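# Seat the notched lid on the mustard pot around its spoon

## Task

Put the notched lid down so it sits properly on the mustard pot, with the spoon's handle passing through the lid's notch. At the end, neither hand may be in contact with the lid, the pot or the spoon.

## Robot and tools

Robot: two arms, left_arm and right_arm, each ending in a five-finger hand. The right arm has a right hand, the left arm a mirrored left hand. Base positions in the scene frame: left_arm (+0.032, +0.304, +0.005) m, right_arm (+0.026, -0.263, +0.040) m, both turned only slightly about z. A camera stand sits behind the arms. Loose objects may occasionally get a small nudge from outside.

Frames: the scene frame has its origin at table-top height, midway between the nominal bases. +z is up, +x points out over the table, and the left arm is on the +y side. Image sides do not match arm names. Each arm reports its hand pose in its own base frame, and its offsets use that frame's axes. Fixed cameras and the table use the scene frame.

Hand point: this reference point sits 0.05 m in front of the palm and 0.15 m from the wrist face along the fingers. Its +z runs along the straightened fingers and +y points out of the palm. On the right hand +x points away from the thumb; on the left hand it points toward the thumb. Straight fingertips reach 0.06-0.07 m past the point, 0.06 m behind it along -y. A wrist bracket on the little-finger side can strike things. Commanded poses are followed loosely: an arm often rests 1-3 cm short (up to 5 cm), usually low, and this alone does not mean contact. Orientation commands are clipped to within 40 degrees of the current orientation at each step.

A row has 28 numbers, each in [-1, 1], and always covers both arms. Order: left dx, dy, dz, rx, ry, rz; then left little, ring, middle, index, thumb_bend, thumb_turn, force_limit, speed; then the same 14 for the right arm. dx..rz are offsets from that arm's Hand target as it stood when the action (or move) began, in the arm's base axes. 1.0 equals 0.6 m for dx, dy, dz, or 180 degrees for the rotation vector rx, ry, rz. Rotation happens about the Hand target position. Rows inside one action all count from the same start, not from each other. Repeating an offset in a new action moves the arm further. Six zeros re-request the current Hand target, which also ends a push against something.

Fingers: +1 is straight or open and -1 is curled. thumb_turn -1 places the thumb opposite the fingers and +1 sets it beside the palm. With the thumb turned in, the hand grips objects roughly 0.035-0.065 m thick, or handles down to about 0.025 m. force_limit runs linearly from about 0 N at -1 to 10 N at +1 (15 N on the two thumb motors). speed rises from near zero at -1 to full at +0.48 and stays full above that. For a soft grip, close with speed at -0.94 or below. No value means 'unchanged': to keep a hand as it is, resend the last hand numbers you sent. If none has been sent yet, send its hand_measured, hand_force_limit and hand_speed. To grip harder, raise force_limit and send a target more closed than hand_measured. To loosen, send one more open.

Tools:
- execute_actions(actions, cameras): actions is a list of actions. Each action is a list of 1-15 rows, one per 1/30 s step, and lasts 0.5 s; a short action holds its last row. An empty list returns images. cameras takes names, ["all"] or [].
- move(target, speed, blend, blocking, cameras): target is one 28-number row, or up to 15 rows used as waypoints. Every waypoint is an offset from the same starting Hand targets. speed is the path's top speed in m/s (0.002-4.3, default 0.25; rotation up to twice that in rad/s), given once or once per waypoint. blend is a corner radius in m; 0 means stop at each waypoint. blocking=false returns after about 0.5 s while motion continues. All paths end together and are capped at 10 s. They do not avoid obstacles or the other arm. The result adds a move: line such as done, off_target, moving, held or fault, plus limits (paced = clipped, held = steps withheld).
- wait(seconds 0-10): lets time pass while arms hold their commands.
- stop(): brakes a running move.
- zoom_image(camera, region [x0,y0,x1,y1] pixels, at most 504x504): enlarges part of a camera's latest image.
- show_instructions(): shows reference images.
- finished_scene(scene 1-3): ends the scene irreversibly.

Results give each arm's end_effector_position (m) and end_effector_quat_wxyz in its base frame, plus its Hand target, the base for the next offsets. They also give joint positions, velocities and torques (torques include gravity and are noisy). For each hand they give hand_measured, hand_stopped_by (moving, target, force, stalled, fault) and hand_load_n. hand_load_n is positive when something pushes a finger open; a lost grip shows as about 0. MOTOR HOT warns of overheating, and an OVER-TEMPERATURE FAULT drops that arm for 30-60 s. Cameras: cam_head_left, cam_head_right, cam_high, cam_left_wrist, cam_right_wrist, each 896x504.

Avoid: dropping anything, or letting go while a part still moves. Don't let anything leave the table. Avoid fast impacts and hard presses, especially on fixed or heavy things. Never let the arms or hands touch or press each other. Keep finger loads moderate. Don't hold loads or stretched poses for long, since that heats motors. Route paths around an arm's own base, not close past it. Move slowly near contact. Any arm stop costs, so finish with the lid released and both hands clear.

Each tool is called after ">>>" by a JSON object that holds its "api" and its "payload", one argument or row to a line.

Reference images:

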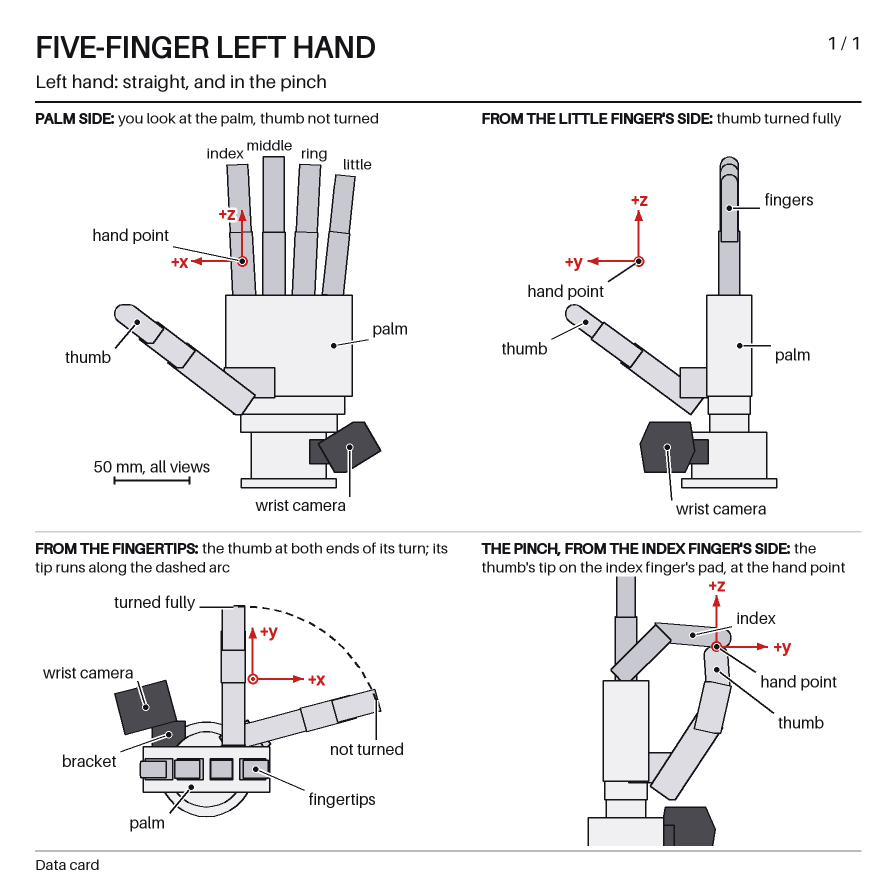

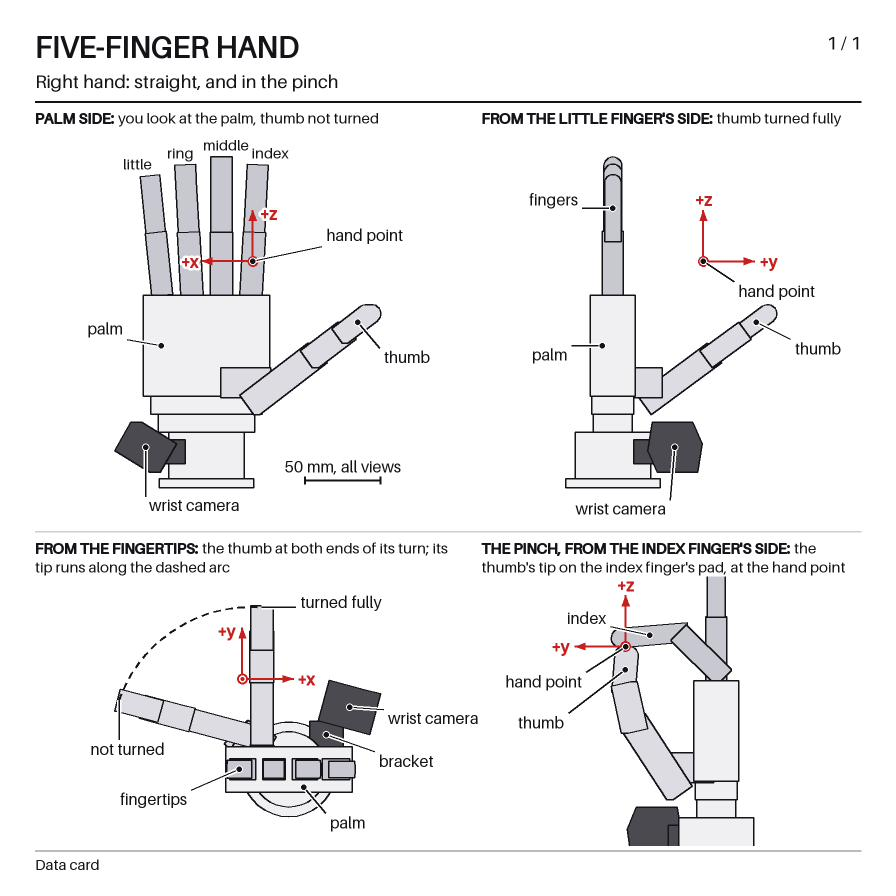

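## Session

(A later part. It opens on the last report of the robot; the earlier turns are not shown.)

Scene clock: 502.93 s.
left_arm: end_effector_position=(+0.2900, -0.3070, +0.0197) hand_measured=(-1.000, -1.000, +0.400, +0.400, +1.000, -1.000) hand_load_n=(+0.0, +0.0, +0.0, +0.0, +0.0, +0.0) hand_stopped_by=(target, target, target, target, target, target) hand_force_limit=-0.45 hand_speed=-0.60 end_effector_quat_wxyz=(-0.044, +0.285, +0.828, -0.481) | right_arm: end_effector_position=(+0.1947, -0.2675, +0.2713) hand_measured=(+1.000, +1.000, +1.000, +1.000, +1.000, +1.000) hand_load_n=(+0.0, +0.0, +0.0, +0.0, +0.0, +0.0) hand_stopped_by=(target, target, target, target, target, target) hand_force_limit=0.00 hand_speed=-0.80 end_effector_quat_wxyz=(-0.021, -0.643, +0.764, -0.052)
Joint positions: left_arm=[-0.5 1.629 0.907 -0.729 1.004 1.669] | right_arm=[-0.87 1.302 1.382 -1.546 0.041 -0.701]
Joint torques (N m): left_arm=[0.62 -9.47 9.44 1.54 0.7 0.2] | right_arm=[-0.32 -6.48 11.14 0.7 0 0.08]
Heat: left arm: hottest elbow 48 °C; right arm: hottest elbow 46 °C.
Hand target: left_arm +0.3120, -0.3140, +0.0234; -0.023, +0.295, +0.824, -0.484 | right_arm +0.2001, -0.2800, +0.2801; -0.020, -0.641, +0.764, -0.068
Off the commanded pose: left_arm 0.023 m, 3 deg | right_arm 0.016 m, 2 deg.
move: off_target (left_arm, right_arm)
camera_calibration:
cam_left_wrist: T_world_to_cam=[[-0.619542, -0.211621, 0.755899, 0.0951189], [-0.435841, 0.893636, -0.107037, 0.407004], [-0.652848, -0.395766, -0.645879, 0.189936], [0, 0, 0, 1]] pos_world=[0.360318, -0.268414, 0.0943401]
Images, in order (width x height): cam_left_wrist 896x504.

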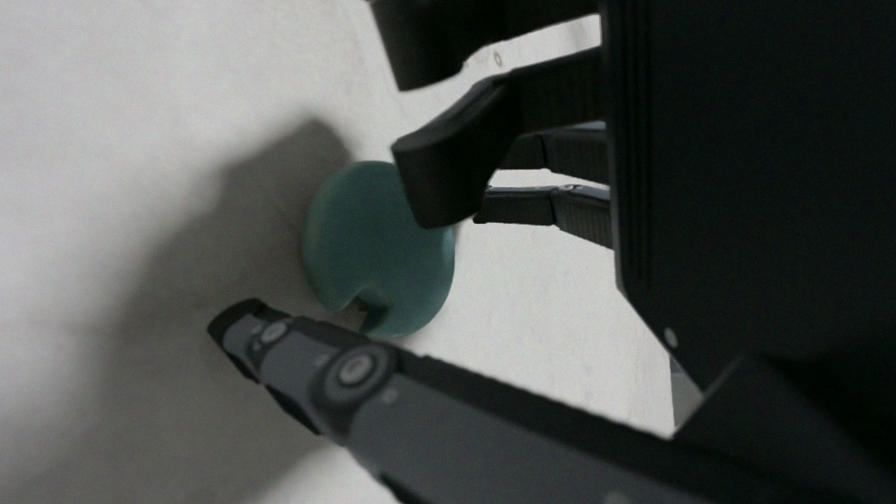

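>>> {"api": "move", "payload": {
  "target": [
    [0,0,0,0,0,0,-1,-1,0.15,0.15,1,-1,-0.45,-0.6,0,0,0,0,0,0,1,1,1,1,1,1,0,-0.8],
    [0,0,0,0,0,0,-1,-1,0.15,0.15,0.6,-1,-0.45,-0.9,0,0,0,0,0,0,1,1,1,1,1,1,0,-0.8]
  ],
  "speed": 0.04,
  "cameras": ["cam_left_wrist"]
}}

Scene clock: 511.17 s.
left_arm: end_effector_position=(+0.2901, -0.3068, +0.0197) hand_measured=(-1.000, -1.000, +0.150, +0.150, +0.778, -1.000) hand_load_n=(+0.0, -0.5, +1.0, +3.5, +4.5, +0.0) hand_stopped_by=(target, target, target, target, force, target) hand_force_limit=-0.45 hand_speed=-0.90 end_effector_quat_wxyz=(-0.044, +0.285, +0.828, -0.481) | right_arm: end_effector_position=(+0.1947, -0.2675, +0.2713) hand_measured=(+1.000, +1.000, +1.000, +1.000, +1.000, +1.000) hand_load_n=(+0.0, +0.0, +0.0, +0.0, +0.0, +0.0) hand_stopped_by=(target, target, target, target, target, target) hand_force_limit=0.00 hand_speed=-0.80 end_effector_quat_wxyz=(-0.021, -0.643, +0.764, -0.052)
Joint positions: left_arm=[-0.499 1.629 0.907 -0.729 1.004 1.669] | right_arm=[-0.87 1.302 1.382 -1.546 0.041 -0.701]
Joint torques (N m): left_arm=[0.62 -9.47 9.43 1.44 0.69 0.19] | right_arm=[-0.85 -6.12 11.08 0.72 -0.02 0.05]
Heat: left arm: hottest elbow 48 °C; right arm: hottest elbow 46 °C.
Hand target: left_arm +0.3121, -0.3139, +0.0234; -0.023, +0.294, +0.824, -0.484 | right_arm +0.2001, -0.2800, +0.2801; -0.020, -0.641, +0.764, -0.068
Off the commanded pose: left_arm 0.023 m, 3 deg | right_arm 0.016 m, 2 deg.
move: off_target (left_arm, right_arm); target 2's new numbers were sent with left_arm's hand 0.023 m and 3 deg from that target
camera_calibration:
cam_left_wrist: T_world_to_cam=[[-0.619483, -0.211848, 0.755884, 0.0951217], [-0.436214, 0.893447, -0.107096, 0.407048], [-0.652654, -0.396071, -0.645887, 0.189891], [0, 0, 0, 1]] pos_world=[0.360419, -0.268315, 0.0943401]
Images, in order (width x height): cam_left_wrist 896x504.

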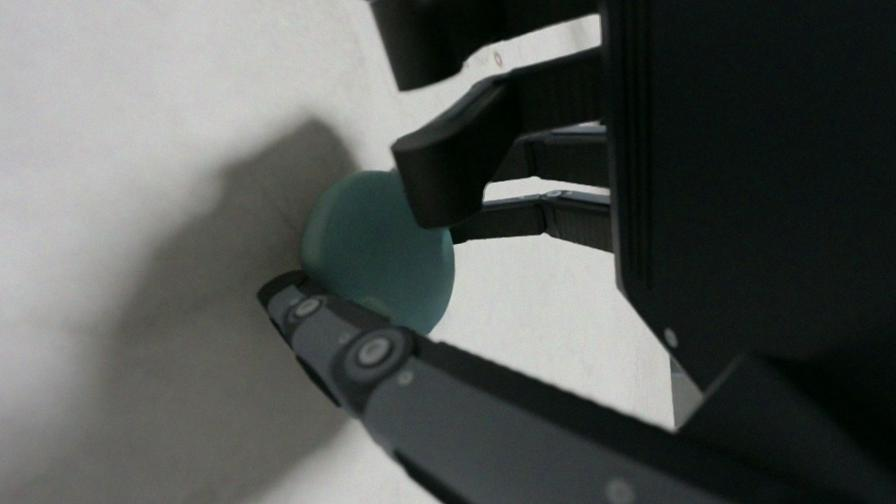

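>>> {"api": "move", "payload": {
  "target": [0,0,0.12,0,0,0,-1,-1,0.15,0.15,0.6,-1,-0.45,-0.9,0,0,0,0,0,0,1,1,1,1,1,1,0,-0.8],
  "speed": 0.04,
  "cameras": ["cam_left_wrist"]
}}

Scene clock: 520.33 s.
left_arm: end_effector_position=(+0.2882, -0.3058, +0.0706) hand_measured=(-1.000, -1.000, +0.150, +0.150, +0.778, -1.000) hand_load_n=(+0.0, +0.0, +0.5, +3.0, +4.5, -0.5) hand_stopped_by=(target, target, target, target, force, target) hand_force_limit=-0.45 hand_speed=-0.90 end_effector_quat_wxyz=(-0.055, +0.279, +0.830, -0.479) | right_arm: end_effector_position=(+0.1947, -0.2675, +0.2713) hand_measured=(+1.000, +1.000, +1.000, +1.000, +1.000, +1.000) hand_load_n=(+0.0, +0.0, +0.0, +0.0, +0.0, +0.0) hand_stopped_by=(target, target, target, target, target, target) hand_force_limit=0.00 hand_speed=-0.80 end_effector_quat_wxyz=(-0.021, -0.643, +0.764, -0.052)
Joint positions: left_arm=[-0.499 1.549 0.975 -0.903 1.004 1.669] | right_arm=[-0.87 1.302 1.382 -1.546 0.041 -0.701]
Joint torques (N m): left_arm=[0.5 -11.93 11.44 0.47 0.7 0.17] | right_arm=[-0.73 -5.89 10.97 0.77 0 0.08]
Heat: left arm: hottest elbow 49 °C; right arm: hottest elbow 46 °C.
Hand target: left_arm +0.3122, -0.3141, +0.0957; -0.023, +0.295, +0.824, -0.484 | right_arm +0.2001, -0.2800, +0.2801; -0.020, -0.641, +0.764, -0.068
Off the commanded pose: left_arm 0.035 m, 4 deg | right_arm 0.016 m, 2 deg.
move: off_target (left_arm, right_arm)
camera_calibration:
cam_left_wrist: T_world_to_cam=[[-0.602119, -0.221274, 0.767131, 0.0470797], [-0.438415, 0.894643, -0.0860571, 0.410315], [-0.667266, -0.388138, -0.635692, 0.227905], [0, 0, 0, 1]] pos_world=[0.360309, -0.268209, 0.144072]
Images, in order (width x height): cam_left_wrist 896x504.

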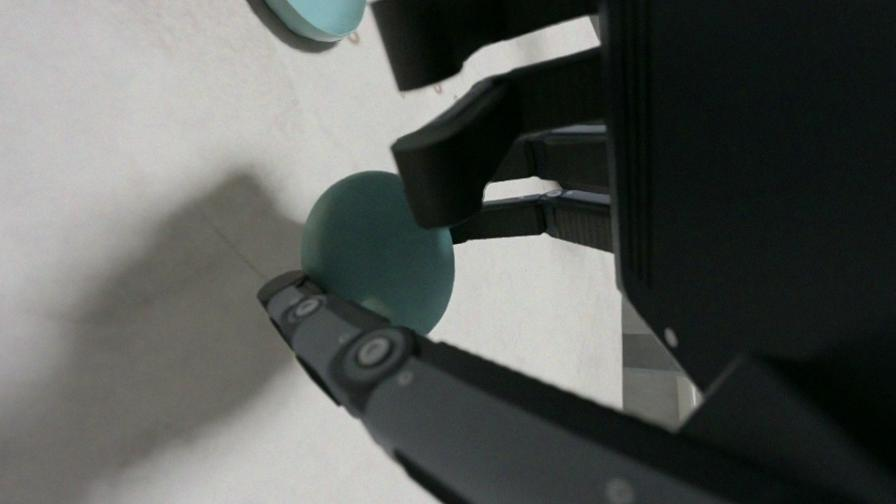

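>>> {"api": "move", "payload": {
  "target": [
    [0.01,-0.03,0.12,0,0,0.05,-1,-1,0.15,0.15,0.6,-1,-0.45,-0.9,0,0,0,0,0,0,1,1,1,1,1,1,0,-0.8],
    [0.046,-0.177,0.18,0,0,0.25,-1,-1,0.15,0.15,0.6,-1,-0.45,-0.9,0,0,0,0,0,0,1,1,1,1,1,1,0,-0.8],
    [0.0715,-0.4565,0.199,0,0,0.4806,-1,-1,0.15,0.15,0.6,-1,-0.45,-0.9,0,0,0,0,0,0,1,1,1,1,1,1,0,-0.8]
  ],
  "speed": 0.2,
  "blend": 0.03,
  "cameras": ["cam_left_wrist","cam_head_right","cam_head_left"]
}}

Scene clock: 566.60 s.
left_arm: end_effector_position=(+0.3491, -0.5658, +0.1920) hand_measured=(-1.000, -1.000, +0.150, +0.150, +0.778, -1.000) hand_load_n=(+0.0, +0.0, +0.5, +3.5, +4.5, +0.0) hand_stopped_by=(target, target, target, target, force, target) hand_force_limit=-0.45 hand_speed=-0.90 end_effector_quat_wxyz=(+0.317, -0.342, +0.813, -0.348) | right_arm: end_effector_position=(+0.1947, -0.2675, +0.2713) hand_measured=(+1.000, +1.000, +1.000, +1.000, +1.000, +1.000) hand_load_n=(+0.0, +0.0, +0.0, +0.0, +0.0, +0.0) hand_stopped_by=(target, target, target, target, target, target) hand_force_limit=0.00 hand_speed=-0.80 end_effector_quat_wxyz=(-0.021, -0.643, +0.764, -0.052)
Joint positions: left_arm=[-1.126 1.688 1.439 -0.467 -0.559 -0.093] | right_arm=[-0.87 1.302 1.382 -1.546 0.041 -0.701]
Joint torques (N m): left_arm=[-0.91 -13.22 14.75 1.47 -0.31 -0.15] | right_arm=[-0.62 -5.89 11.04 0.62 0.01 0.03]
Heat: left arm: hottest elbow 53 °C; right arm: hottest elbow 46 °C.
Hand target: left_arm +0.3550, -0.5879, +0.2148; +0.315, -0.350, +0.802, -0.368 | right_arm +0.2001, -0.2800, +0.2801; -0.020, -0.641, +0.764, -0.068
Off the commanded pose: left_arm 0.033 m, 3 deg | right_arm 0.016 m, 2 deg.
move: off_target (left_arm, right_arm)
camera_calibration:
cam_left_wrist: T_world_to_cam=[[0.162927, -0.695074, 0.700234, -0.589217], [-0.918395, -0.366204, -0.149818, 0.146464], [0.360563, -0.618682, -0.698017, -0.23252], [0, 0, 0, 1]] pos_world=[0.314349, -0.49977, 0.27223]
Images, in order (width x height): cam_head_left 896x504, cam_head_right 896x504, cam_left_wrist 896x504.

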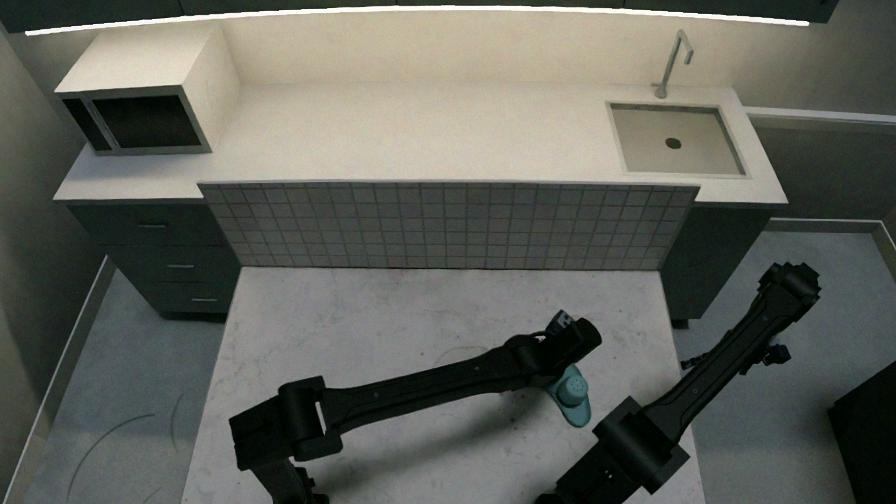

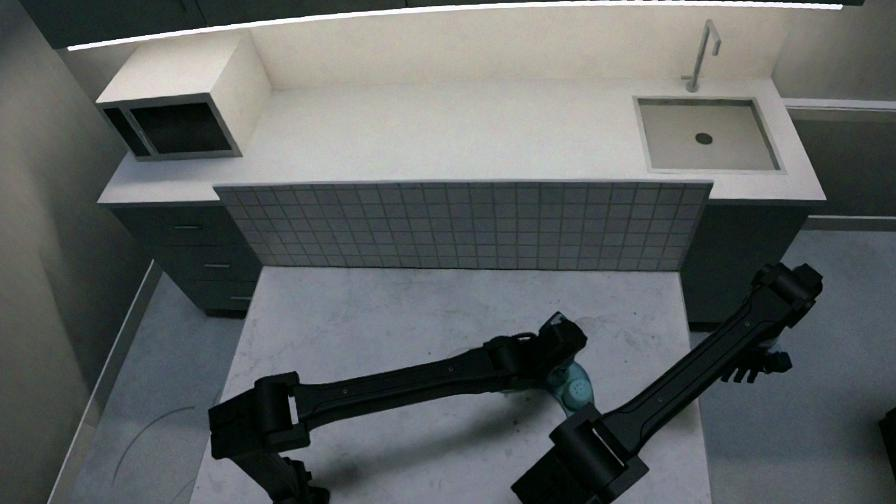

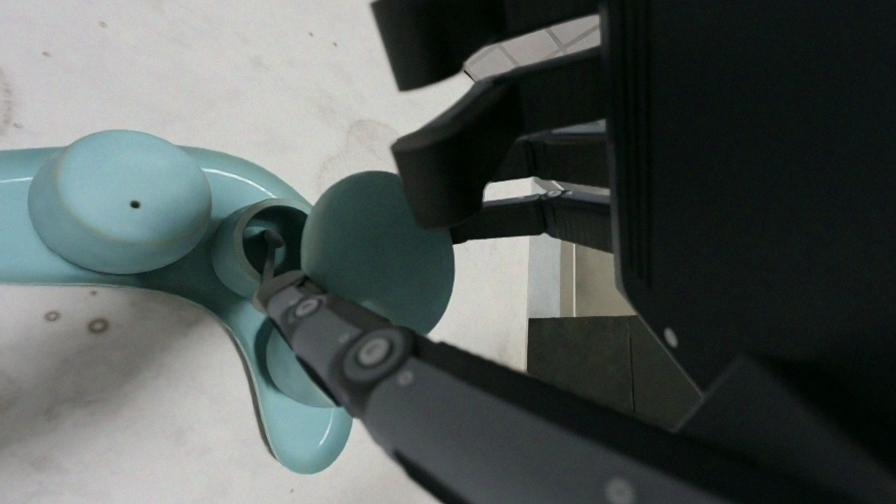

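>>> {"api": "zoom_image", "payload": {
  "camera": "cam_left_wrist",
  "region": [180, 160, 340, 340]
}}

Scaled by 2.800 from the camera's 896x504 image, which has a finer 1280x720 frame.

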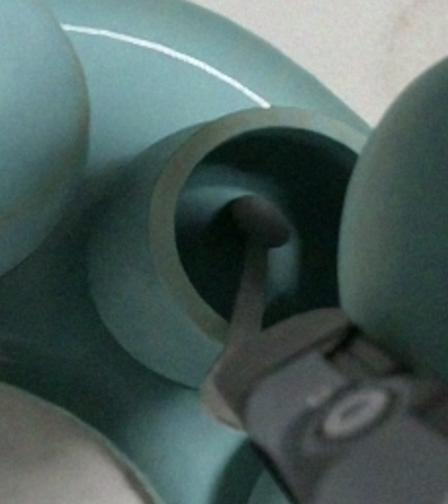

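>>> {"api": "move", "payload": {
  "target": [-0.04,-0.035,0,0,0,0.02,-1,-1,0.15,0.15,0.6,-1,-0.45,-0.9,0,0,0,0,0,0,1,1,1,1,1,1,0,-0.8],
  "speed": 0.12,
  "cameras": ["cam_left_wrist"]
}}

>>> {"api": "zoom_image", "payload": {
  "camera": "cam_left_wrist",
  "region": [160, 120, 320, 300]
}}

Scene clock: 609.73 s.
left_arm: end_effector_position=(+0.3244, -0.5882, +0.1924) hand_measured=(-1.000, -1.000, +0.150, +0.150, +0.778, -1.000) hand_load_n=(+0.0, +0.0, +0.5, +3.5, +4.5, +0.0) hand_stopped_by=(target, target, target, target, force, target) hand_force_limit=-0.45 hand_speed=-0.90 end_effector_quat_wxyz=(+0.329, -0.365, +0.802, -0.339) | right_arm: end_effector_position=(+0.1947, -0.2675, +0.2713) hand_measured=(+1.000, +1.000, +1.000, +1.000, +1.000, +1.000) hand_load_n=(+0.0, +0.0, +0.0, +0.0, +0.0, +0.0) hand_stopped_by=(target, target, target, target, target, target) hand_force_limit=0.00 hand_speed=-0.80 end_effector_quat_wxyz=(-0.021, -0.643, +0.764, -0.052)
Joint positions: left_arm=[-1.193 1.733 1.506 -0.547 -0.655 -0.192] | right_arm=[-0.87 1.302 1.382 -1.546 0.041 -0.701]
Joint torques (N m): left_arm=[-0.73 -13.86 14.64 1.58 -0.37 -0.1] | right_arm=[-0.26 -6.24 11.21 0.76 0.06 0.07]
Heat: left arm: hottest elbow 57 °C; right arm: hottest elbow 47 °C.
Hand target: left_arm +0.3311, -0.6090, +0.2148; +0.326, -0.375, +0.791, -0.358 | right_arm +0.2001, -0.2800, +0.2801; -0.020, -0.641, +0.764, -0.068
Off the commanded pose: left_arm 0.031 m, 3 deg | right_arm 0.016 m, 2 deg.
move: off_target (left_arm, right_arm)
camera_calibration:
cam_left_wrist: T_world_to_cam=[[0.200446, -0.685758, 0.699684, -0.607696], [-0.894545, -0.419343, -0.154727, 0.0776182], [0.399513, -0.594884, -0.697497, -0.235944], [0, 0, 0, 1]] pos_world=[0.285506, -0.524543, 0.272634]
Images, in order (width x height): cam_left_wrist 896x504.

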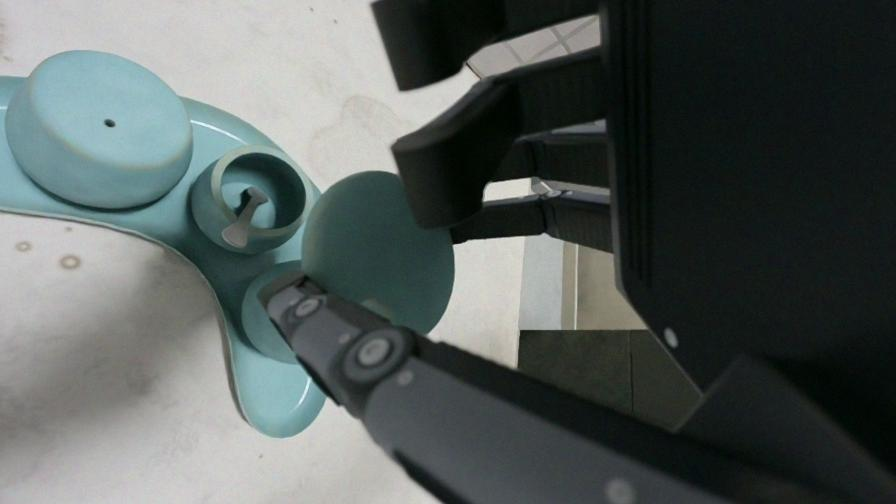

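Scaled by 2.800 from the camera's 896x504 image, which has a finer 1280x720 frame.

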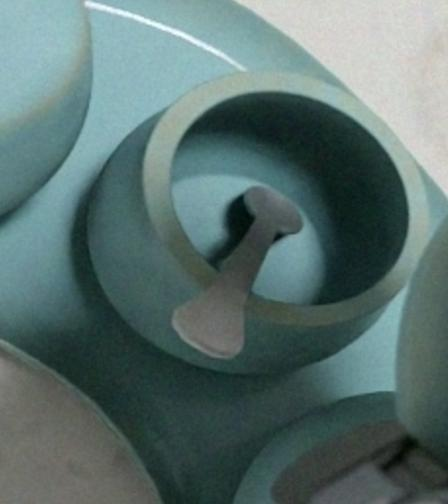

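>>> {"api": "zoom_image", "payload": {
  "camera": "cam_left_wrist",
  "region": [290, 160, 470, 350]
}}

Scaled by 2.653 from the camera's 896x504 image, which has a finer 1280x720 frame.

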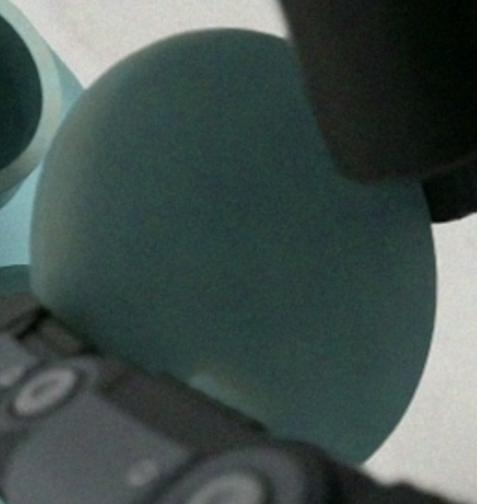

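>>> {"api": "move", "payload": {
  "target": [
    [0.078,0.0667,-0.02,0,0,0.028,-1,-1,0.15,0.15,0.6,-1,-0.45,-0.9,0,0,0,0,0,0,1,1,1,1,1,1,0,-0.8],
    [0.078,0.0667,-0.15,0,0,0.028,-1,-1,0.15,0.15,0.6,-1,-0.45,-0.9,0,0,0,0,0,0,1,1,1,1,1,1,0,-0.8]
  ],
  "speed": 0.1,
  "blend": 0.02,
  "cameras": ["cam_left_wrist"]
}}

>>> {"api": "zoom_image", "payload": {
  "camera": "cam_left_wrist",
  "region": [180, 160, 360, 360]
}}

Scene clock: 652.03 s.
left_arm: end_effector_position=(+0.3731, -0.5686, +0.1334) hand_measured=(-1.000, -1.000, +0.150, +0.150, +0.778, -1.000) hand_load_n=(+0.0, +0.0, +0.5, +3.5, +4.5, -0.5) hand_stopped_by=(target, target, target, target, force, target) hand_force_limit=-0.45 hand_speed=-0.90 end_effector_quat_wxyz=(+0.342, -0.401, +0.778, -0.342) | right_arm: end_effector_position=(+0.1947, -0.2675, +0.2713) hand_measured=(+1.000, +1.000, +1.000, +1.000, +1.000, +1.000) hand_load_n=(+0.0, +0.0, +0.0, +0.0, +0.0, +0.0) hand_stopped_by=(target, target, target, target, target, target) hand_force_limit=0.00 hand_speed=-0.80 end_effector_quat_wxyz=(-0.021, -0.643, +0.764, -0.052)
Joint positions: left_arm=[-1.115 1.785 1.401 -0.355 -0.657 -0.197] | right_arm=[-0.87 1.302 1.382 -1.546 0.041 -0.701]
Joint torques (N m): left_arm=[0.32 -14.33 8.28 2.66 -0.34 -0.12] | right_arm=[-1.26 -6.01 10.99 0.61 -0.01 0.04]
Heat: left arm: hottest elbow 58 °C; right arm: hottest elbow 47 °C.
Hand target: left_arm +0.3778, -0.5691, +0.1248; +0.342, -0.409, +0.773, -0.343 | right_arm +0.2001, -0.2800, +0.2801; -0.020, -0.641, +0.764, -0.068
Off the commanded pose: left_arm 0.010 m, 1 deg | right_arm 0.016 m, 2 deg.
move: off_target (right_arm)
camera_calibration:
cam_left_wrist: T_world_to_cam=[[0.244678, -0.642479, 0.726191, -0.558054], [-0.854793, -0.496451, -0.151214, 0.0610053], [0.45767, -0.583744, -0.670657, -0.303769], [0, 0, 0, 1]] pos_world=[0.327716, -0.505575, 0.210754]
Images, in order (width x height): cam_left_wrist 896x504.

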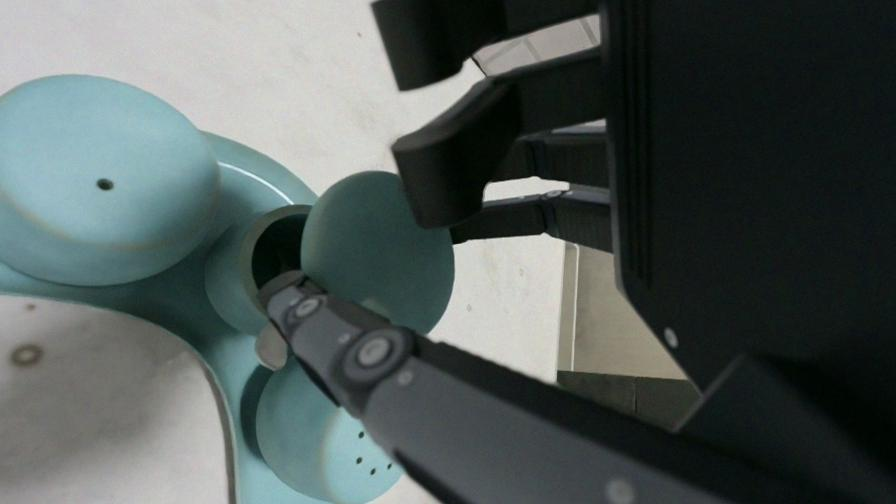

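Scaled by 2.520 from the camera's 896x504 image, which has a finer 1280x720 frame.

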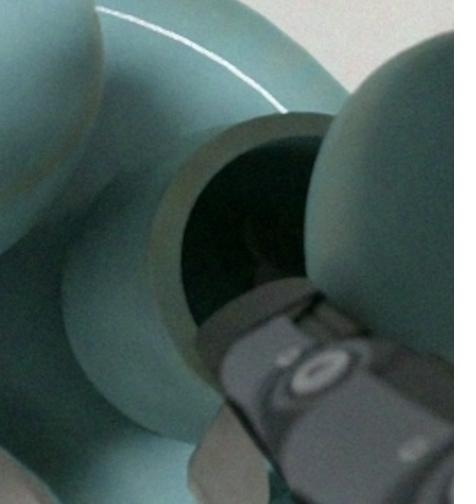

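>>> {"api": "move", "payload": {
  "target": [
    [0.01,-0.0035,0,-0.0177,0.006,0,-1,-1,0.15,0.15,0.6,-1,-0.45,-0.9,0,0,0,0,0,0,1,1,1,1,1,1,0,-0.8],
    [0.01,-0.0035,-0.055,-0.0177,0.006,0,-1,-1,0.15,0.15,0.6,-1,-0.45,-0.9,0,0,0,0,0,0,1,1,1,1,1,1,0,-0.8]
  ],
  "speed": 0.06,
  "blend": 0.005,
  "cameras": ["cam_left_wrist"]
}}

>>> {"api": "zoom_image", "payload": {
  "camera": "cam_left_wrist",
  "region": [200, 180, 400, 400]
}}

Scene clock: 692.03 s.
left_arm: end_effector_position=(+0.3787, -0.5715, +0.1017) hand_measured=(-1.000, -1.000, +0.150, +0.150, +0.778, -1.000) hand_load_n=(+0.5, +0.0, +0.5, +3.0, +4.5, +0.0) hand_stopped_by=(target, target, target, target, force, target) hand_force_limit=-0.45 hand_speed=-0.90 end_effector_quat_wxyz=(+0.325, -0.413, +0.771, -0.359) | right_arm: end_effector_position=(+0.1947, -0.2675, +0.2713) hand_measured=(+1.000, +1.000, +1.000, +1.000, +1.000, +1.000) hand_load_n=(+0.0, +0.0, +0.0, +0.0, +0.0, +0.0) hand_stopped_by=(target, target, target, target, target, target) hand_force_limit=0.00 hand_speed=-0.80 end_effector_quat_wxyz=(-0.021, -0.643, +0.764, -0.052)
Joint positions: left_arm=[-1.098 1.815 1.346 -0.24 -0.619 -0.22] | right_arm=[-0.87 1.302 1.382 -1.546 0.041 -0.701]
Joint torques (N m): left_arm=[0.44 -14.8 7.97 2.7 -0.17 -0.14] | right_arm=[-0.62 -5.54 11.21 0.77 0.05 0.08]
Heat: left arm: hottest elbow 54 °C; right arm: hottest elbow 47 °C.
Hand target: left_arm +0.3838, -0.5711, +0.0919; +0.323, -0.422, +0.767, -0.361 | right_arm +0.2001, -0.2800, +0.2801; -0.020, -0.641, +0.764, -0.068
Off the commanded pose: left_arm 0.011 m, 1 deg | right_arm 0.016 m, 2 deg.
move: off_target (left_arm, right_arm)
camera_calibration:
cam_left_wrist: T_world_to_cam=[[0.256882, -0.601585, 0.756377, -0.522628], [-0.856565, -0.504162, -0.110078, 0.0517052], [0.447558, -0.619609, -0.644807, -0.348708], [0, 0, 0, 1]] pos_world=[0.33461, -0.504401, 0.176146]
Images, in order (width x height): cam_left_wrist 896x504.

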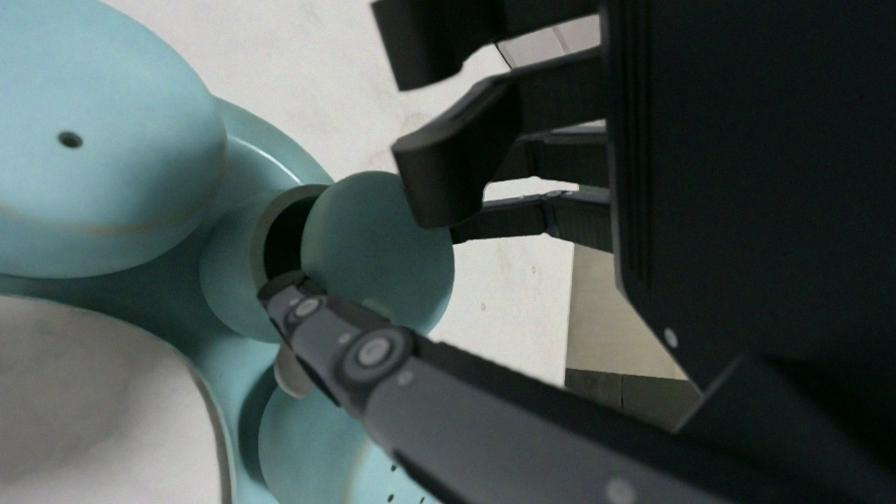

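Scaled by 2.291 from the camera's 896x504 image, which has a finer 1280x720 frame.

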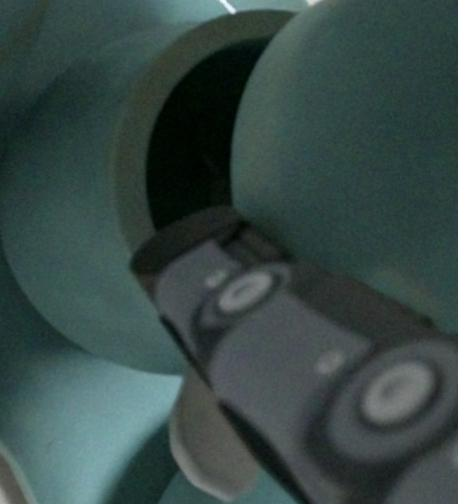

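>>> {"api": "move", "payload": {
  "target": [0.001,0.002,-0.024,0,0,0,-1,-1,0.15,0.15,0.6,-1,-0.45,-0.9,0,0,0,0,0,0,1,1,1,1,1,1,0,-0.8],
  "speed": 0.04,
  "cameras": ["cam_left_wrist"]
}}

>>> {"api": "zoom_image", "payload": {
  "camera": "cam_left_wrist",
  "region": [200, 180, 400, 400]
}}

Scene clock: 706.80 s.
left_arm: end_effector_position=(+0.3787, -0.5719, +0.0891) hand_measured=(-1.000, -1.000, +0.150, +0.150, +0.778, -1.000) hand_load_n=(+0.0, +0.0, +0.5, +3.0, +4.5, -0.5) hand_stopped_by=(target, target, target, target, force, target) hand_force_limit=-0.45 hand_speed=-0.90 end_effector_quat_wxyz=(+0.324, -0.413, +0.770, -0.361) | right_arm: end_effector_position=(+0.1947, -0.2675, +0.2713) hand_measured=(+1.000, +1.000, +1.000, +1.000, +1.000, +1.000) hand_load_n=(+0.0, +0.0, +0.0, +0.0, +0.0, +0.0) hand_stopped_by=(target, target, target, target, target, target) hand_force_limit=0.00 hand_speed=-0.80 end_effector_quat_wxyz=(-0.021, -0.643, +0.764, -0.052)
Joint positions: left_arm=[-1.098 1.829 1.328 -0.204 -0.618 -0.22] | right_arm=[-0.87 1.302 1.382 -1.546 0.041 -0.701]
Joint torques (N m): left_arm=[0.62 -14.21 7.71 2.7 -0.16 -0.12] | right_arm=[-0.97 -6.53 11.06 0.66 0.02 0.01]
Heat: left arm: hottest elbow 53 °C; right arm: hottest elbow 47 °C.
Hand target: left_arm +0.3845, -0.5699, +0.0774; +0.323, -0.422, +0.767, -0.361 | right_arm +0.2001, -0.2800, +0.2801; -0.020, -0.641, +0.764, -0.068
Off the commanded pose: left_arm 0.013 m, 1 deg | right_arm 0.016 m, 2 deg.
move: off_target (left_arm, right_arm)
camera_calibration:
cam_left_wrist: T_world_to_cam=[[0.255337, -0.598703, 0.759182, -0.511421], [-0.856884, -0.503826, -0.109127, 0.0503297], [0.44783, -0.622667, -0.641665, -0.359057], [0, 0, 0, 1]] pos_world=[0.334508, -0.504405, 0.163359]
Images, in order (width x height): cam_left_wrist 896x504.

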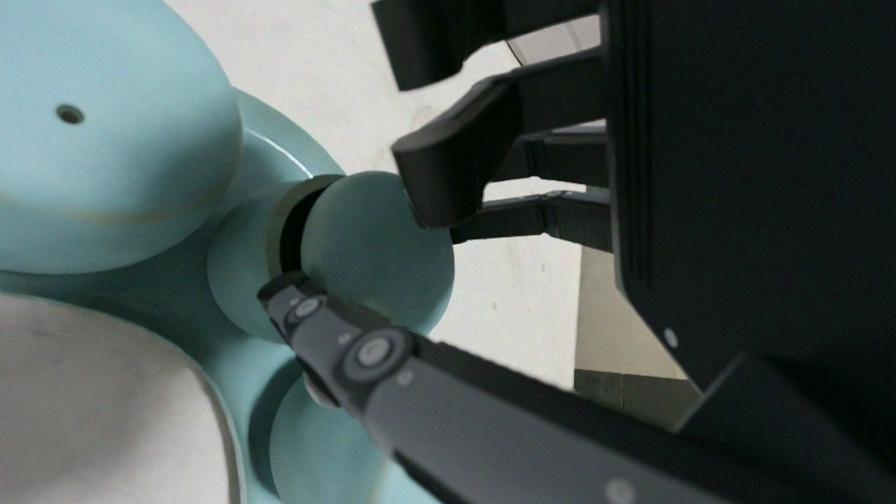

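Scaled by 2.291 from the camera's 896x504 image, which has a finer 1280x720 frame.

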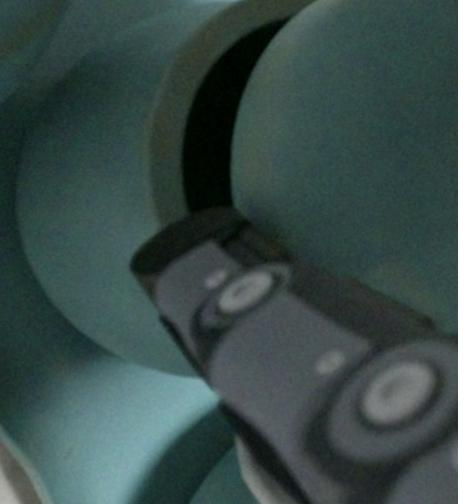

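>>> {"api": "move", "payload": {
  "target": [0.001,0.006,-0.012,0,0,0,-1,-1,0.15,0.15,0.6,-1,-0.45,-0.9,0,0,0,0,0,0,1,1,1,1,1,1,0,-0.8],
  "speed": 0.04,
  "cameras": ["cam_left_wrist"]
}}

>>> {"api": "zoom_image", "payload": {
  "camera": "cam_left_wrist",
  "region": [200, 180, 400, 400]
}}

Scene clock: 718.40 s.
left_arm: end_effector_position=(+0.3801, -0.5713, +0.0869) hand_measured=(-1.000, -1.000, +0.150, +0.150, +0.778, -1.000) hand_load_n=(+0.0, +0.0, +0.5, +3.5, +4.5, -0.5) hand_stopped_by=(target, target, target, target, force, target) hand_force_limit=-0.45 hand_speed=-0.90 end_effector_quat_wxyz=(+0.324, -0.415, +0.767, -0.367) | right_arm: end_effector_position=(+0.1947, -0.2675, +0.2713) hand_measured=(+1.000, +1.000, +1.000, +1.000, +1.000, +1.000) hand_load_n=(+0.0, +0.0, +0.0, +0.0, +0.0, +0.0) hand_stopped_by=(target, target, target, target, target, target) hand_force_limit=0.00 hand_speed=-0.80 end_effector_quat_wxyz=(-0.021, -0.643, +0.764, -0.052)
Joint positions: left_arm=[-1.095 1.829 1.316 -0.179 -0.616 -0.22] | right_arm=[-0.87 1.302 1.382 -1.546 0.041 -0.701]
Joint torques (N m): left_arm=[0.67 -13.98 7.23 2.48 -0.12 -0.09] | right_arm=[-0.79 -6.18 11.12 0.64 0.02 0.03]
Heat: left arm: hottest elbow 52 °C; right arm: hottest elbow 47 °C.
Hand target: left_arm +0.3851, -0.5662, +0.0700; +0.323, -0.422, +0.767, -0.361 | right_arm +0.2001, -0.2800, +0.2801; -0.020, -0.641, +0.764, -0.068
Off the commanded pose: left_arm 0.018 m, 1 deg | right_arm 0.016 m, 2 deg.
move: off_target (left_arm, right_arm)
camera_calibration:
cam_left_wrist: T_world_to_cam=[[0.252559, -0.589409, 0.76734, -0.504123], [-0.855772, -0.506143, -0.107113, 0.0496274], [0.451517, -0.629616, -0.632231, -0.367034], [0, 0, 0, 1]] pos_world=[0.335513, -0.503107, 0.160099]
Images, in order (width x height): cam_left_wrist 896x504.

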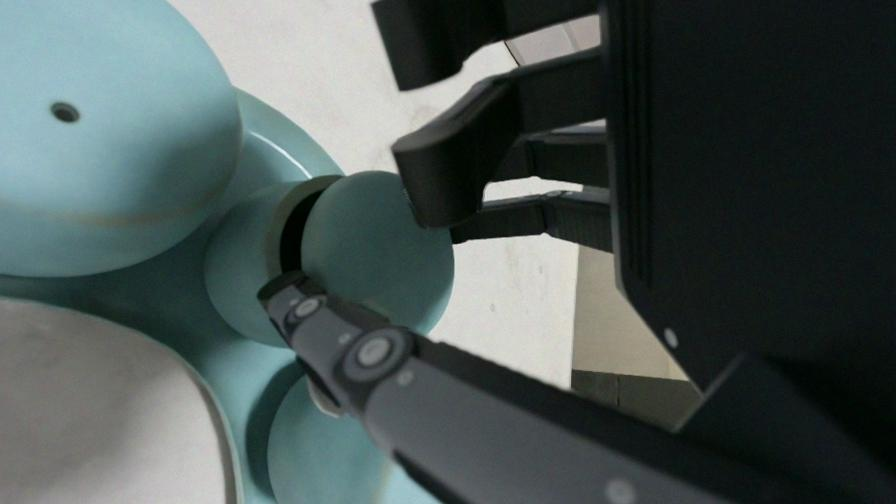

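Scaled by 2.291 from the camera's 896x504 image, which has a finer 1280x720 frame.

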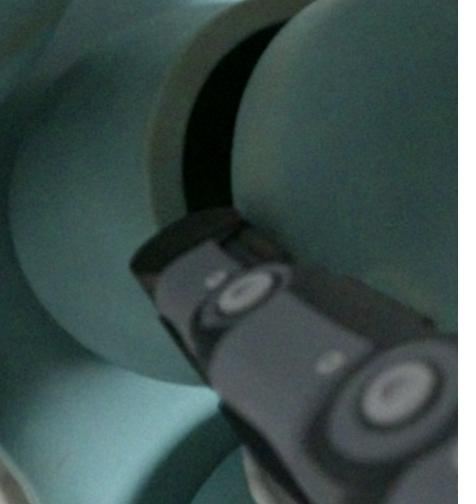

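>>> {"api": "move", "payload": {
  "target": [-0.005,0.010,0.03,0,0,0,-1,-1,0.15,0.15,0.6,-1,-0.45,-0.9,0,0,0,0,0,0,1,1,1,1,1,1,0,-0.8],
  "speed": 0.04,
  "cameras": ["cam_left_wrist"]
}}

>>> {"api": "zoom_image", "payload": {
  "camera": "cam_left_wrist",
  "region": [200, 180, 400, 400]
}}

Scene clock: 741.10 s.
left_arm: end_effector_position=(+0.3800, -0.5713, +0.0868) hand_measured=(-1.000, -1.000, +0.150, +0.150, +0.778, -1.000) hand_load_n=(+0.0, +0.0, +0.5, +3.5, +4.0, +0.0) hand_stopped_by=(target, target, target, target, force, target) hand_force_limit=-0.45 hand_speed=-0.90 end_effector_quat_wxyz=(+0.324, -0.415, +0.767, -0.367) | right_arm: end_effector_position=(+0.1947, -0.2675, +0.2713) hand_measured=(+1.000, +1.000, +1.000, +1.000, +1.000, +1.000) hand_load_n=(+0.0, +0.0, +0.0, +0.0, +0.0, +0.0) hand_stopped_by=(target, target, target, target, target, target) hand_force_limit=0.00 hand_speed=-0.80 end_effector_quat_wxyz=(-0.021, -0.643, +0.764, -0.052)
Joint positions: left_arm=[-1.095 1.829 1.316 -0.179 -0.616 -0.22] | right_arm=[-0.87 1.302 1.382 -1.546 0.041 -0.701]
Joint torques (N m): left_arm=[0.67 -16.73 7.01 1.36 -0.11 -0.09] | right_arm=[-0.79 -6.95 11.07 0.58 -0.01 0.06]
Heat: left arm: hottest elbow 49 °C; right arm: hottest elbow 47 °C.
Hand target: left_arm +0.3820, -0.5603, +0.0880; +0.323, -0.422, +0.767, -0.361 | right_arm +0.2001, -0.2800, +0.2801; -0.020, -0.641, +0.764, -0.068
Off the commanded pose: left_arm 0.011 m, 1 deg | right_arm 0.016 m, 2 deg.
move: off_target (left_arm, right_arm)
camera_calibration:
cam_left_wrist: T_world_to_cam=[[0.25259, -0.589726, 0.767087, -0.50409], [-0.855821, -0.506037, -0.107226, 0.0496689], [0.451408, -0.629405, -0.632519, -0.366801], [0, 0, 0, 1]] pos_world=[0.335413, -0.503007, 0.159998]
Images, in order (width x height): cam_left_wrist 896x504.

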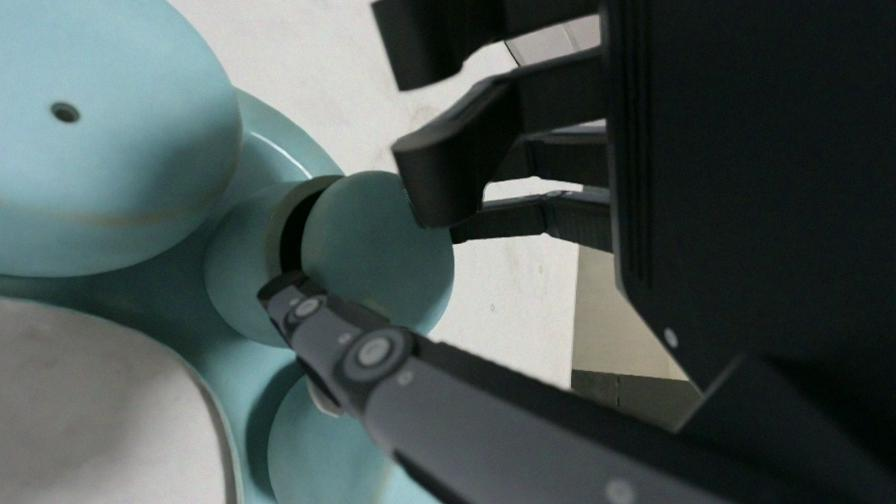

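Scaled by 2.291 from the camera's 896x504 image, which has a finer 1280x720 frame.

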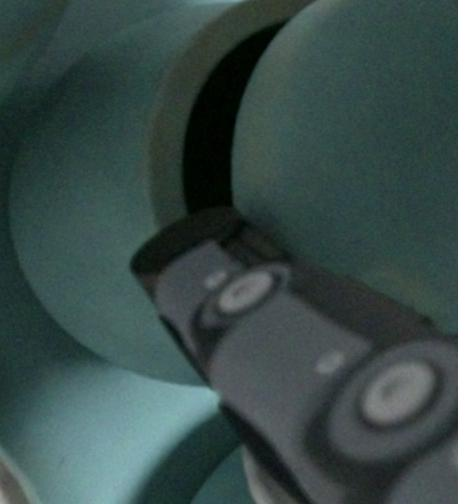

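>>> {"api": "move", "payload": {
  "target": [
    [-0.0023,-0.0112,0.07,0,0,0,-1,-1,0.15,0.15,0.6,-1,-0.45,-0.9,0,0,0,0,0,0,1,1,1,1,1,1,0,-0.8],
    [-0.0023,-0.0112,-0.005,0,0,0,-1,-1,0.15,0.15,0.6,-1,-0.45,-0.9,0,0,0,0,0,0,1,1,1,1,1,1,0,-0.8]
  ],
  "speed": 0.05,
  "cameras": ["cam_left_wrist"]
}}

>>> {"api": "zoom_image", "payload": {
  "camera": "cam_left_wrist",
  "region": [200, 180, 400, 400]
}}

Scene clock: 783.80 s.
left_arm: end_effector_position=(+0.3767, -0.5645, +0.0935) hand_measured=(-1.000, -1.000, +0.150, +0.150, +0.778, -1.000) hand_load_n=(+0.0, +0.0, +0.5, +3.5, +4.5, +0.0) hand_stopped_by=(target, target, target, target, force, target) hand_force_limit=-0.45 hand_speed=-0.90 end_effector_quat_wxyz=(+0.324, -0.414, +0.772, -0.358) | right_arm: end_effector_position=(+0.1947, -0.2675, +0.2713) hand_measured=(+1.000, +1.000, +1.000, +1.000, +1.000, +1.000) hand_load_n=(+0.0, +0.0, +0.0, +0.0, +0.0, +0.5) hand_stopped_by=(target, target, target, target, target, target) hand_force_limit=0.00 hand_speed=-0.80 end_effector_quat_wxyz=(-0.021, -0.643, +0.764, -0.052)
Joint positions: left_arm=[-1.095 1.809 1.316 -0.22 -0.615 -0.22] | right_arm=[-0.87 1.302 1.382 -1.546 0.041 -0.701]
Joint torques (N m): left_arm=[0.09 -14.04 8.32 2.73 -0.33 -0.14] | right_arm=[-0.67 -5.71 11.06 0.65 0.02 0.06]
Heat: left arm: hottest elbow 46 °C; right arm: hottest elbow 47 °C.
Hand target: left_arm +0.3807, -0.5669, +0.0850; +0.323, -0.422, +0.767, -0.361 | right_arm +0.2001, -0.2800, +0.2801; -0.020, -0.641, +0.764, -0.068
Off the commanded pose: left_arm 0.010 m, 1 deg | right_arm 0.016 m, 2 deg.
move: off_target (right_arm)
camera_calibration:
cam_left_wrist: T_world_to_cam=[[0.260309, -0.60269, 0.754324, -0.513508], [-0.856566, -0.504687, -0.107643, 0.0520623], [0.445572, -0.618107, -0.647618, -0.346844], [0, 0, 0, 1]] pos_world=[0.33281, -0.497598, 0.168333]
Images, in order (width x height): cam_left_wrist 896x504.

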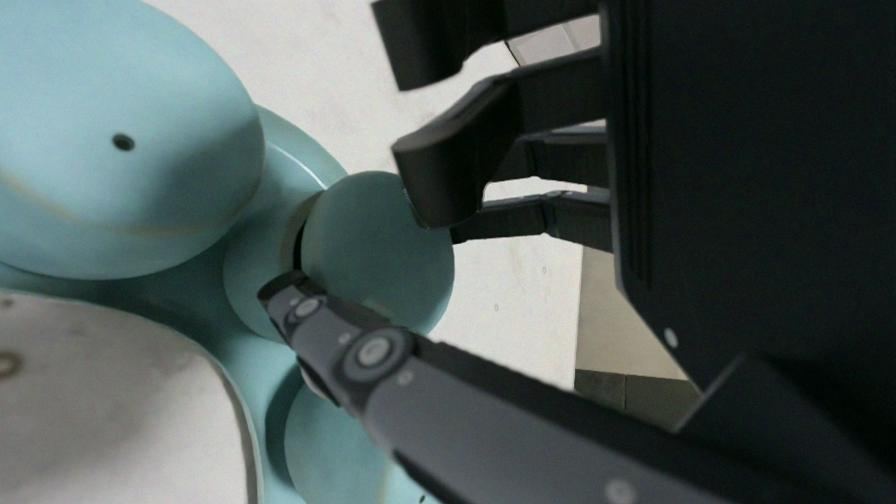

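Scaled by 2.291 from the camera's 896x504 image, which has a finer 1280x720 frame.

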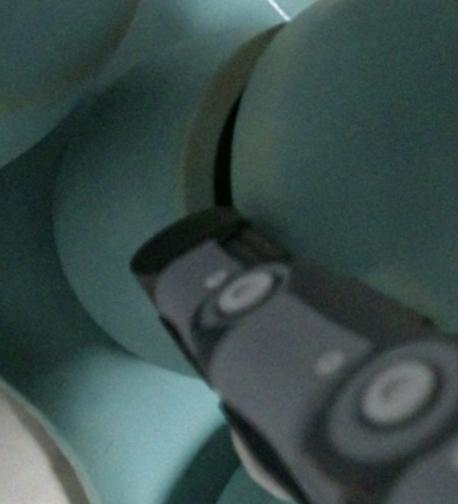

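>>> {"api": "move", "payload": {
  "target": [0.0028,-0.0045,-0.0217,0,0,0,-1,-1,0.15,0.15,0.6,-1,-0.45,-0.9,0,0,0,0,0,0,1,1,1,1,1,1,0,-0.8],
  "speed": 0.04,
  "cameras": ["cam_left_wrist"]
}}

>>> {"api": "zoom_image", "payload": {
  "camera": "cam_left_wrist",
  "region": [200, 180, 400, 400]
}}

Scene clock: 799.07 s.
left_arm: end_effector_position=(+0.3795, -0.5692, +0.0874) hand_measured=(-1.000, -1.000, +0.150, +0.150, +0.778, -1.000) hand_load_n=(+0.0, +0.0, +0.5, +3.0, +4.5, +0.0) hand_stopped_by=(target, target, target, target, force, target) hand_force_limit=-0.45 hand_speed=-0.90 end_effector_quat_wxyz=(+0.324, -0.415, +0.768, -0.363) | right_arm: end_effector_position=(+0.1947, -0.2675, +0.2713) hand_measured=(+1.000, +1.000, +1.000, +1.000, +1.000, +1.000) hand_load_n=(+0.0, +0.0, +0.0, +0.0, +0.0, +0.0) hand_stopped_by=(target, target, target, target, target, target) hand_force_limit=0.00 hand_speed=-0.80 end_effector_quat_wxyz=(-0.021, -0.643, +0.764, -0.052)
Joint positions: left_arm=[-1.095 1.826 1.316 -0.19 -0.617 -0.221] | right_arm=[-0.87 1.302 1.382 -1.546 0.041 -0.701]
Joint torques (N m): left_arm=[0.15 -13.57 7.95 2.62 -0.27 -0.13] | right_arm=[-0.15 -6.24 11.12 0.62 0.01 0.11]
Heat: left arm: hottest elbow 46 °C; right arm: hottest elbow 47 °C.
Hand target: left_arm +0.3824, -0.5696, +0.0722; +0.323, -0.422, +0.767, -0.361 | right_arm +0.2001, -0.2800, +0.2801; -0.020, -0.641, +0.764, -0.068
Off the commanded pose: left_arm 0.016 m, 1 deg | right_arm 0.016 m, 2 deg.
move: off_target (left_arm, right_arm)
camera_calibration:
cam_left_wrist: T_world_to_cam=[[0.256009, -0.593738, 0.762846, -0.50648], [-0.855208, -0.506993, -0.107597, 0.0495936], [0.450642, -0.624847, -0.637565, -0.361572], [0, 0, 0, 1]] pos_world=[0.335016, -0.5015, 0.161176]
Images, in order (width x height): cam_left_wrist 896x504.

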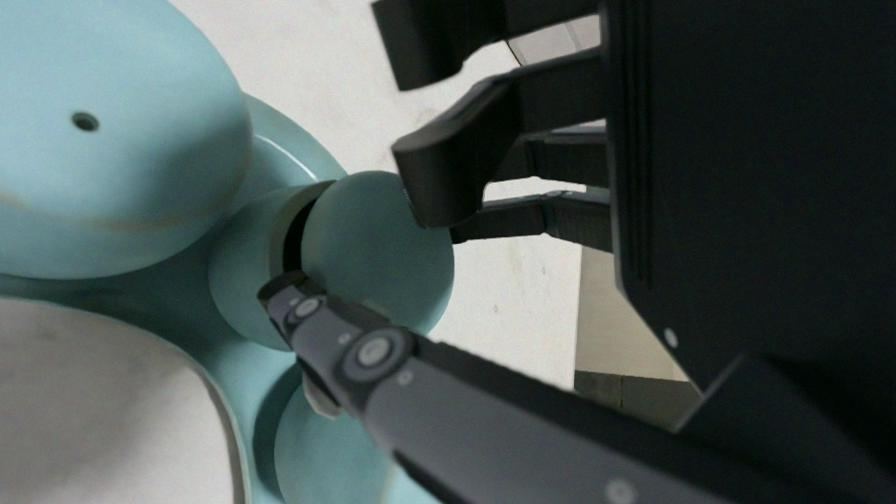

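Scaled by 2.291 from the camera's 896x504 image, which has a finer 1280x720 frame.

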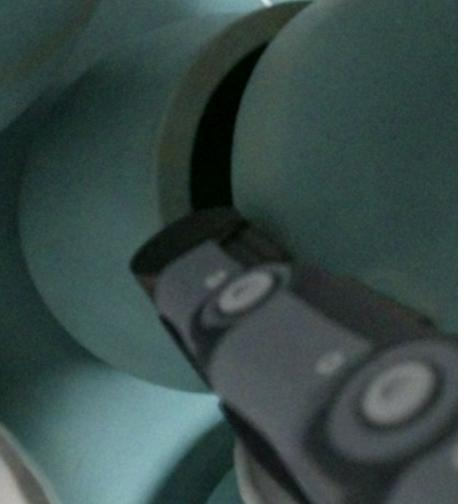

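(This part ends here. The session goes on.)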